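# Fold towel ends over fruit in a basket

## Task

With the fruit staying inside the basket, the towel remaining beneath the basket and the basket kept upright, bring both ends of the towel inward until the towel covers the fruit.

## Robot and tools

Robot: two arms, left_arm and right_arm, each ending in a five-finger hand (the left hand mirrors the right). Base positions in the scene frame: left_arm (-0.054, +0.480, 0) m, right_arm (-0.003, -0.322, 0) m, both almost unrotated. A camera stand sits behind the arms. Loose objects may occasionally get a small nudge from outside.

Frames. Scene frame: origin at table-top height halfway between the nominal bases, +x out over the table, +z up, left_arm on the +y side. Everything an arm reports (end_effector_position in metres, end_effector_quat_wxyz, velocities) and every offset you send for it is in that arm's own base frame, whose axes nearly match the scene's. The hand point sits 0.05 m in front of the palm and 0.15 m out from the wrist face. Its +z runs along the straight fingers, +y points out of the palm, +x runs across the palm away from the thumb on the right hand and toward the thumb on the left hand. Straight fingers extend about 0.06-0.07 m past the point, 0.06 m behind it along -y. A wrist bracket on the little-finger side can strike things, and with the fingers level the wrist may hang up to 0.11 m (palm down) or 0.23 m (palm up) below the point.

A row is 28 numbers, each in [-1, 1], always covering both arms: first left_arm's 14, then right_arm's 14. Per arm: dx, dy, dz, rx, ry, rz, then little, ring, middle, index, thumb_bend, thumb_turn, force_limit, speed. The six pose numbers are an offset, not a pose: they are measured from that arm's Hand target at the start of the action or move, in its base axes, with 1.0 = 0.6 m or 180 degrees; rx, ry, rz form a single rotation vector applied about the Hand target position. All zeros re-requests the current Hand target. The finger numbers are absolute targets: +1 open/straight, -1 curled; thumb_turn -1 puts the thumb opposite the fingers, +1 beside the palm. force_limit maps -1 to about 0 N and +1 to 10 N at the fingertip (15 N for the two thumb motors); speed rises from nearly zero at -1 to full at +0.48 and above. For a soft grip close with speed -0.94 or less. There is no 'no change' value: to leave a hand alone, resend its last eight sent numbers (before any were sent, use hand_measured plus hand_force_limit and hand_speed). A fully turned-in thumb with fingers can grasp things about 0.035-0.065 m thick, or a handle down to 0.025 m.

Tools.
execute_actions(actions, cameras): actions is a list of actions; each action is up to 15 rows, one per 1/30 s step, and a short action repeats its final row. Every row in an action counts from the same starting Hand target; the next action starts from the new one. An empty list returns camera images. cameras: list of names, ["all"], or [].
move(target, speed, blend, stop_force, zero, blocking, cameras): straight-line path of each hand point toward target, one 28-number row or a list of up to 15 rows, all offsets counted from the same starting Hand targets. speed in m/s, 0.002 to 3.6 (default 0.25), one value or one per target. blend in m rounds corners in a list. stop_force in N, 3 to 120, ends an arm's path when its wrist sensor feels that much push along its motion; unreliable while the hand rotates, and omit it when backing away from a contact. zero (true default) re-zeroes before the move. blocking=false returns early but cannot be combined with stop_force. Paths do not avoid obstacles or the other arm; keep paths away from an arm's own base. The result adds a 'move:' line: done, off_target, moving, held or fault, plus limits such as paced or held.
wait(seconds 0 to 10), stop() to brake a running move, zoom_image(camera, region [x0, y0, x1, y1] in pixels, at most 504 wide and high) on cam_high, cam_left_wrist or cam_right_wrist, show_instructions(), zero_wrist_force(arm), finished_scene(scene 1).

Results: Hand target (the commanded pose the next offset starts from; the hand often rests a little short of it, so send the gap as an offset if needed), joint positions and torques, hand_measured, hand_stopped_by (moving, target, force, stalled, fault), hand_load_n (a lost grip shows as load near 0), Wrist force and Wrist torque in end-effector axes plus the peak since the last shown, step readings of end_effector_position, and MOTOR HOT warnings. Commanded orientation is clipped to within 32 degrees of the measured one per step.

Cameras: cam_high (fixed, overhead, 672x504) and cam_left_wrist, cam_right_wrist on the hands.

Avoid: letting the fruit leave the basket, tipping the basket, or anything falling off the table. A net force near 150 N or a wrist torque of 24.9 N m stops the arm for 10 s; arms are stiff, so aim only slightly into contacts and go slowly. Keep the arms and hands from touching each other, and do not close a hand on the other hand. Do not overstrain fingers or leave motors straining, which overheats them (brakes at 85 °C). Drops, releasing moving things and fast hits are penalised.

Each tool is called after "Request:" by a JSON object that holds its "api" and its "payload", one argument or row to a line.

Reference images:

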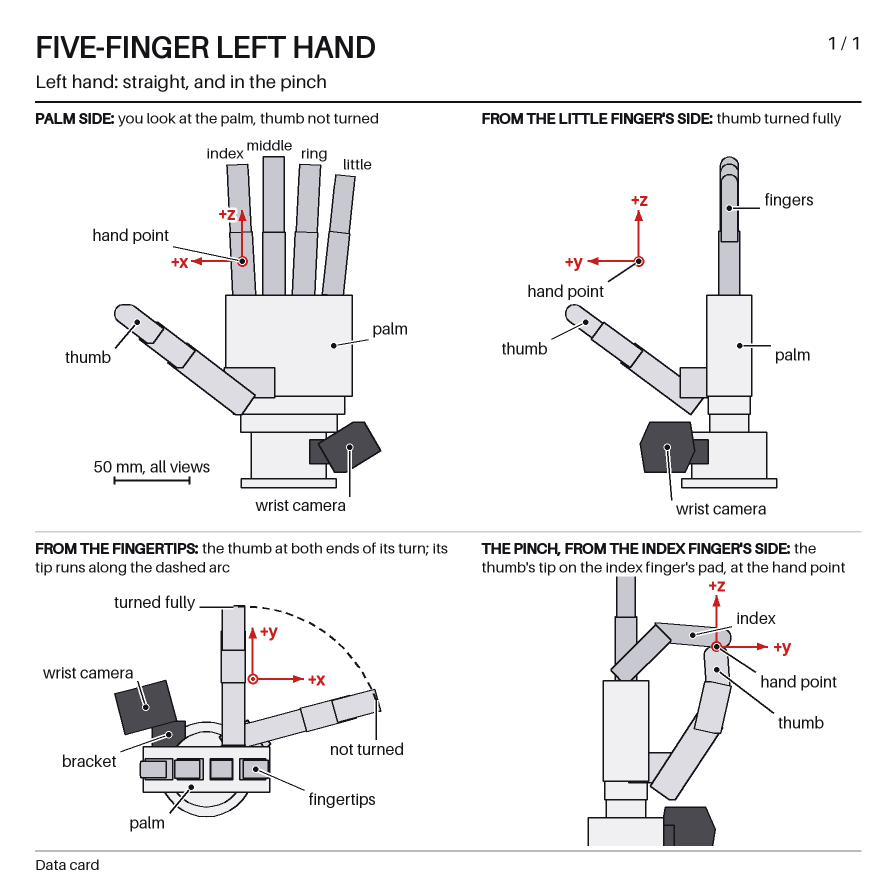

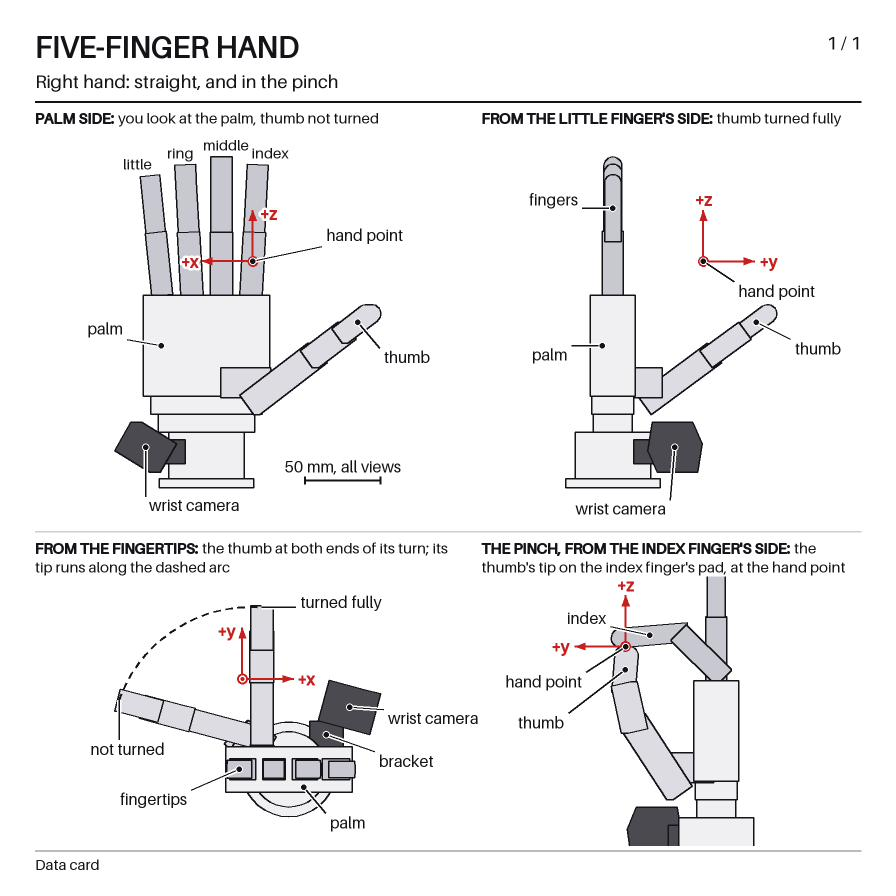

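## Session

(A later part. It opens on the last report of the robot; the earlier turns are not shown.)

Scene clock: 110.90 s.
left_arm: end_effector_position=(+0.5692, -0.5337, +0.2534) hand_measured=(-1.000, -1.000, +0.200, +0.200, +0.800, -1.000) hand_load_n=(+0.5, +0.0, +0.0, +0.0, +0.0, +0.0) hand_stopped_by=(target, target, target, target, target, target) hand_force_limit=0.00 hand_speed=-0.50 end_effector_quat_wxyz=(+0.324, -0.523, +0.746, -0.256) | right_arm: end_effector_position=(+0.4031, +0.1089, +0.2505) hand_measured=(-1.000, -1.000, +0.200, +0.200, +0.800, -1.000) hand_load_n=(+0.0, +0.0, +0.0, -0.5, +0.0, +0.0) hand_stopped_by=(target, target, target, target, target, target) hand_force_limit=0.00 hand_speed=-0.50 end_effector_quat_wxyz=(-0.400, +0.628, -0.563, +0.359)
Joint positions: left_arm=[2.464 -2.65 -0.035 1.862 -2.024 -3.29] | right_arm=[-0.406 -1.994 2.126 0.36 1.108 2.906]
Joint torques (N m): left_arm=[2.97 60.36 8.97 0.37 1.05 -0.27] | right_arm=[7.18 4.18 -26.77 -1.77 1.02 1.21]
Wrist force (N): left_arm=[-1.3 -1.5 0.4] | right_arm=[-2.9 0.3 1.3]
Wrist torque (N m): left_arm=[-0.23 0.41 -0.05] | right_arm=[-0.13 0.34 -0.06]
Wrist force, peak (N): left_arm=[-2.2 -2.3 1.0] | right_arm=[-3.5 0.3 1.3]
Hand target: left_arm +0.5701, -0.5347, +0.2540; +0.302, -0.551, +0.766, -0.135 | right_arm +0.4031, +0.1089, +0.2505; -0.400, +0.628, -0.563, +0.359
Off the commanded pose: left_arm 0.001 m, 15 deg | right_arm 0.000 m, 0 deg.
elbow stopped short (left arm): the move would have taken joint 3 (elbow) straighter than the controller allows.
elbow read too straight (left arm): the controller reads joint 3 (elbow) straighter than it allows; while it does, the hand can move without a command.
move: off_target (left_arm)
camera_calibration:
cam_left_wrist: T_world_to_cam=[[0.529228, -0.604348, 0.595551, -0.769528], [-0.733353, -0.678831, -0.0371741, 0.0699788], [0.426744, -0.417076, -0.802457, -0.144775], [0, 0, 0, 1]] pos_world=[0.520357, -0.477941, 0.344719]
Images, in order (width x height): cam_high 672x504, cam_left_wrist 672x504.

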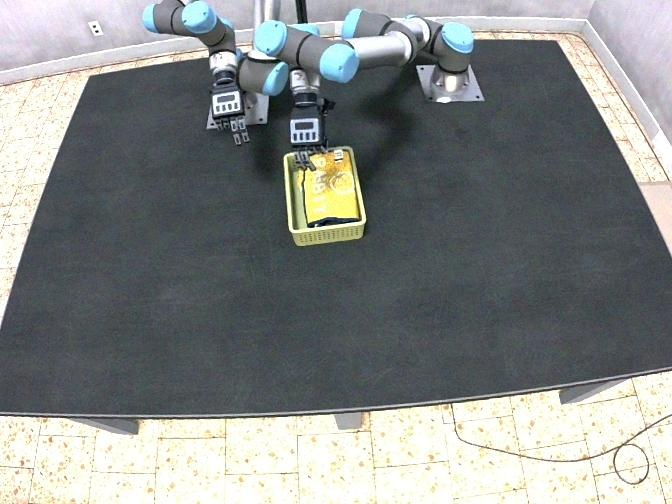

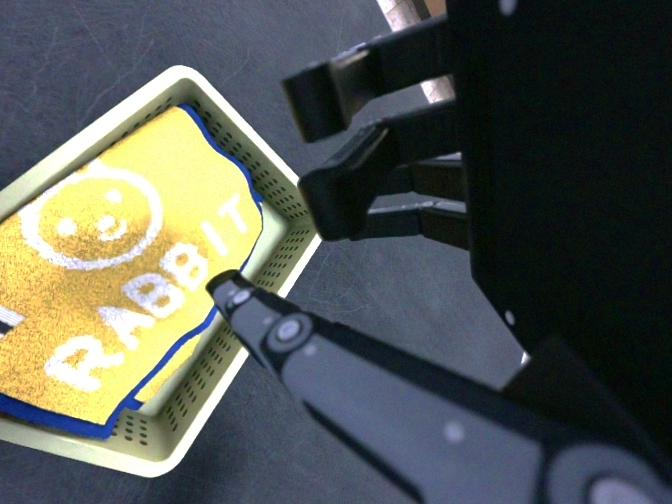

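Request:
{"api": "move", "payload": {
  "target": [-0.1585,0,0,0,0,0,-1,-1,0.2,0.2,0.8,-1,0,-0.5,0,0,0,0,0,0,-1,-1,0.2,0.2,0.8,-1,0,-0.5],
  "speed": 0.25,
  "cameras": ["cam_left_wrist", "cam_high"]
}}

Request:
{"api": "zoom_image", "payload": {
  "camera": "cam_left_wrist",
  "region": [0, 100, 340, 504]
}}

Scene clock: 113.23 s.
left_arm: end_effector_position=(+0.4743, -0.5337, +0.2533) hand_measured=(-1.000, -1.000, +0.200, +0.200, +0.800, -1.000) hand_load_n=(+0.0, +0.0, +0.0, +0.0, +0.0, +0.5) hand_stopped_by=(target, target, target, target, target, target) hand_force_limit=0.00 hand_speed=-0.50 end_effector_quat_wxyz=(+0.305, -0.545, +0.763, -0.170) | right_arm: end_effector_position=(+0.4031, +0.1089, +0.2505) hand_measured=(-1.000, -1.000, +0.200, +0.200, +0.800, -1.000) hand_load_n=(+0.5, +0.5, +0.0, +0.0, +0.0, +0.0) hand_stopped_by=(target, target, target, target, target, target) hand_force_limit=0.00 hand_speed=-0.50 end_effector_quat_wxyz=(-0.400, +0.628, -0.563, +0.359)
Joint positions: left_arm=[2.363 -2.652 -0.035 1.615 -2.104 -3.45] | right_arm=[-0.406 -1.994 2.126 0.36 1.108 2.906]
Joint torques (N m): left_arm=[3.12 59.32 11.18 -3.15 -1.16 -0.38] | right_arm=[7.57 3.51 -26.82 -1.81 1.12 1.19]
Wrist force (N): left_arm=[-1.0 -1.7 0.1] | right_arm=[-3.2 0.5 1.1]
Wrist torque (N m): left_arm=[-0.23 0.39 -0.11] | right_arm=[-0.09 0.39 -0.08]
Wrist force, peak (N): left_arm=[-2.2 -2.2 1.5] | right_arm=[-3.4 0.4 1.2]
Hand target: left_arm +0.4750, -0.5347, +0.2540; +0.302, -0.551, +0.766, -0.135 | right_arm +0.4031, +0.1089, +0.2505; -0.400, +0.628, -0.563, +0.359
Off the commanded pose: left_arm 0.001 m, 4 deg | right_arm 0.000 m, 0 deg.
elbow stopped short (left arm): the move would have taken joint 3 (elbow) straighter than the controller allows.
move: off_target (left_arm)
camera_calibration:
cam_left_wrist: T_world_to_cam=[[0.640323, -0.622242, 0.450335, -0.744748], [-0.693884, -0.72004, -0.00828262, -0.0476155], [0.329413, -0.307176, -0.892821, 0.0233423], [0, 0, 0, 1]] pos_world=[0.43615, -0.490528, 0.355832]
Images, in order (width x height): cam_high 672x504, cam_left_wrist 672x504.

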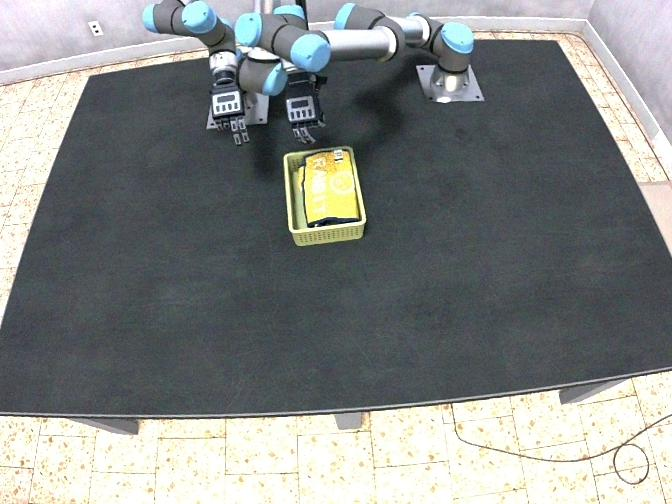

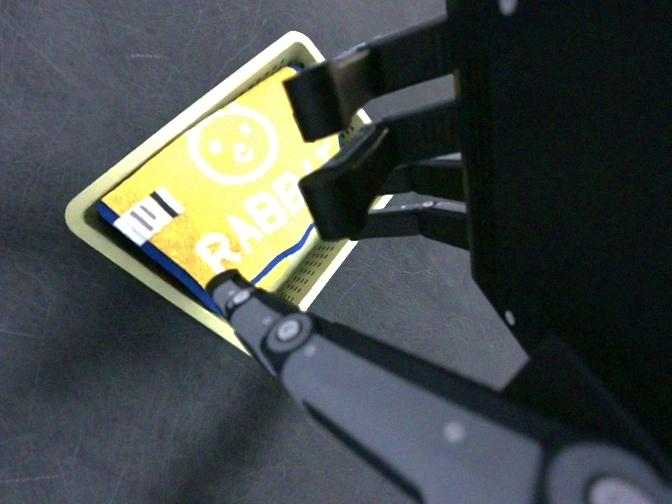

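Scaled by 1.248 from the camera's 672x504 image, which has a finer 960x720 frame.

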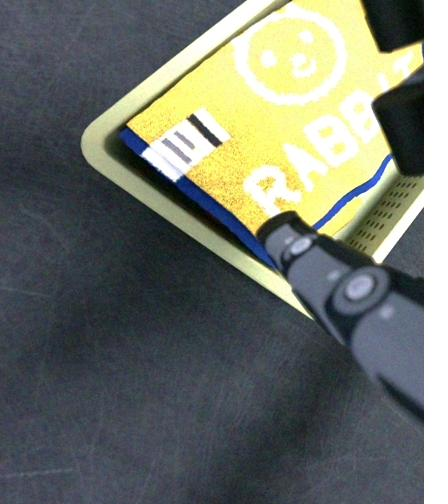

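Request:
{"api": "move", "payload": {
  "target": [-0.04,0.38,0.05,0,0,0,-1,-1,0.2,0.2,0.8,-1,0,-0.5,0,-0.05,0.02,0,0,0,-1,-1,0.2,0.2,0.8,-1,0,-0.5],
  "speed": 0.3,
  "cameras": ["cam_high"]
}}

Request:
{"api": "zoom_image", "payload": {
  "camera": "cam_high",
  "region": [270, 130, 380, 250]
}}

Scene clock: 115.30 s.
left_arm: end_effector_position=(+0.4510, -0.3068, +0.2839) hand_measured=(-1.000, -1.000, +0.200, +0.200, +0.800, -1.000) hand_load_n=(+0.0, +0.0, +0.0, +0.0, +0.0, +0.0) hand_stopped_by=(target, target, target, target, target, target) hand_force_limit=0.00 hand_speed=-0.50 end_effector_quat_wxyz=(+0.302, -0.551, +0.766, -0.135) | right_arm: end_effector_position=(+0.4032, +0.0789, +0.2626) hand_measured=(-1.000, -1.000, +0.200, +0.200, +0.800, -1.000) hand_load_n=(+0.0, +0.0, +0.0, +0.0, +0.0, +0.0) hand_stopped_by=(target, target, target, target, target, target) hand_force_limit=0.00 hand_speed=-0.50 end_effector_quat_wxyz=(-0.400, +0.628, -0.563, +0.359)
Joint positions: left_arm=[2.664 -1.947 -1.152 2.085 -1.975 -3.178] | right_arm=[-0.569 -2.007 2.107 0.438 0.966 2.813]
Joint torques (N m): left_arm=[10.45 51.83 10.21 -3.75 -1.55 1.22] | right_arm=[5.24 -4.52 -9.35 -2.15 0.91 2.09]
Wrist force (N): left_arm=[-1.5 -1.5 0.4] | right_arm=[-3.3 0.3 1.1]
Wrist torque (N m): left_arm=[-0.19 0.46 -0.04] | right_arm=[-0.13 0.42 0.05]
Wrist force, peak (N): left_arm=[-3.6 -0.6 0.4] | right_arm=[-3.6 0.3 1.1]
Hand target: left_arm +0.4510, -0.3067, +0.2840; +0.302, -0.551, +0.766, -0.135 | right_arm +0.4031, +0.0789, +0.2625; -0.400, +0.628, -0.563, +0.359
Off the commanded pose: left_arm 0.000 m, 0 deg | right_arm 0.000 m, 0 deg.
move: done
Images, in order (width x height): cam_high 672x504.

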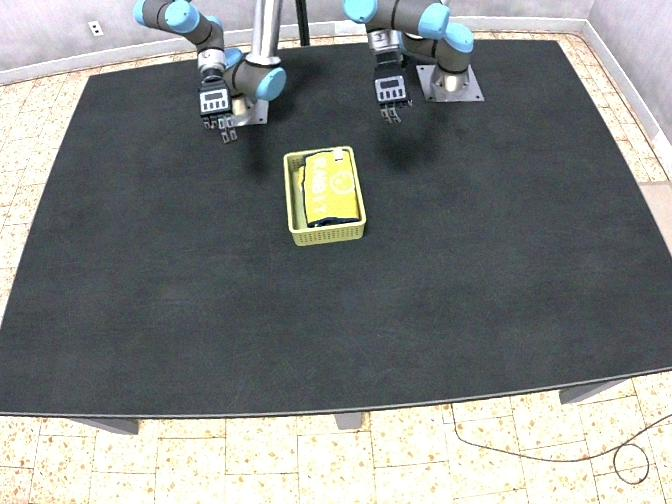

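Scaled by 4.200 from the camera's 672x504 image, which has a finer 960x720 frame.

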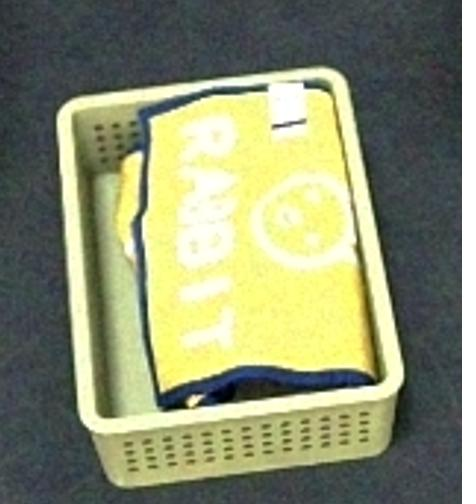

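Request:
{"api": "finished_scene", "payload": {
  "scene": 1
}}

The scene is finished: the task was done.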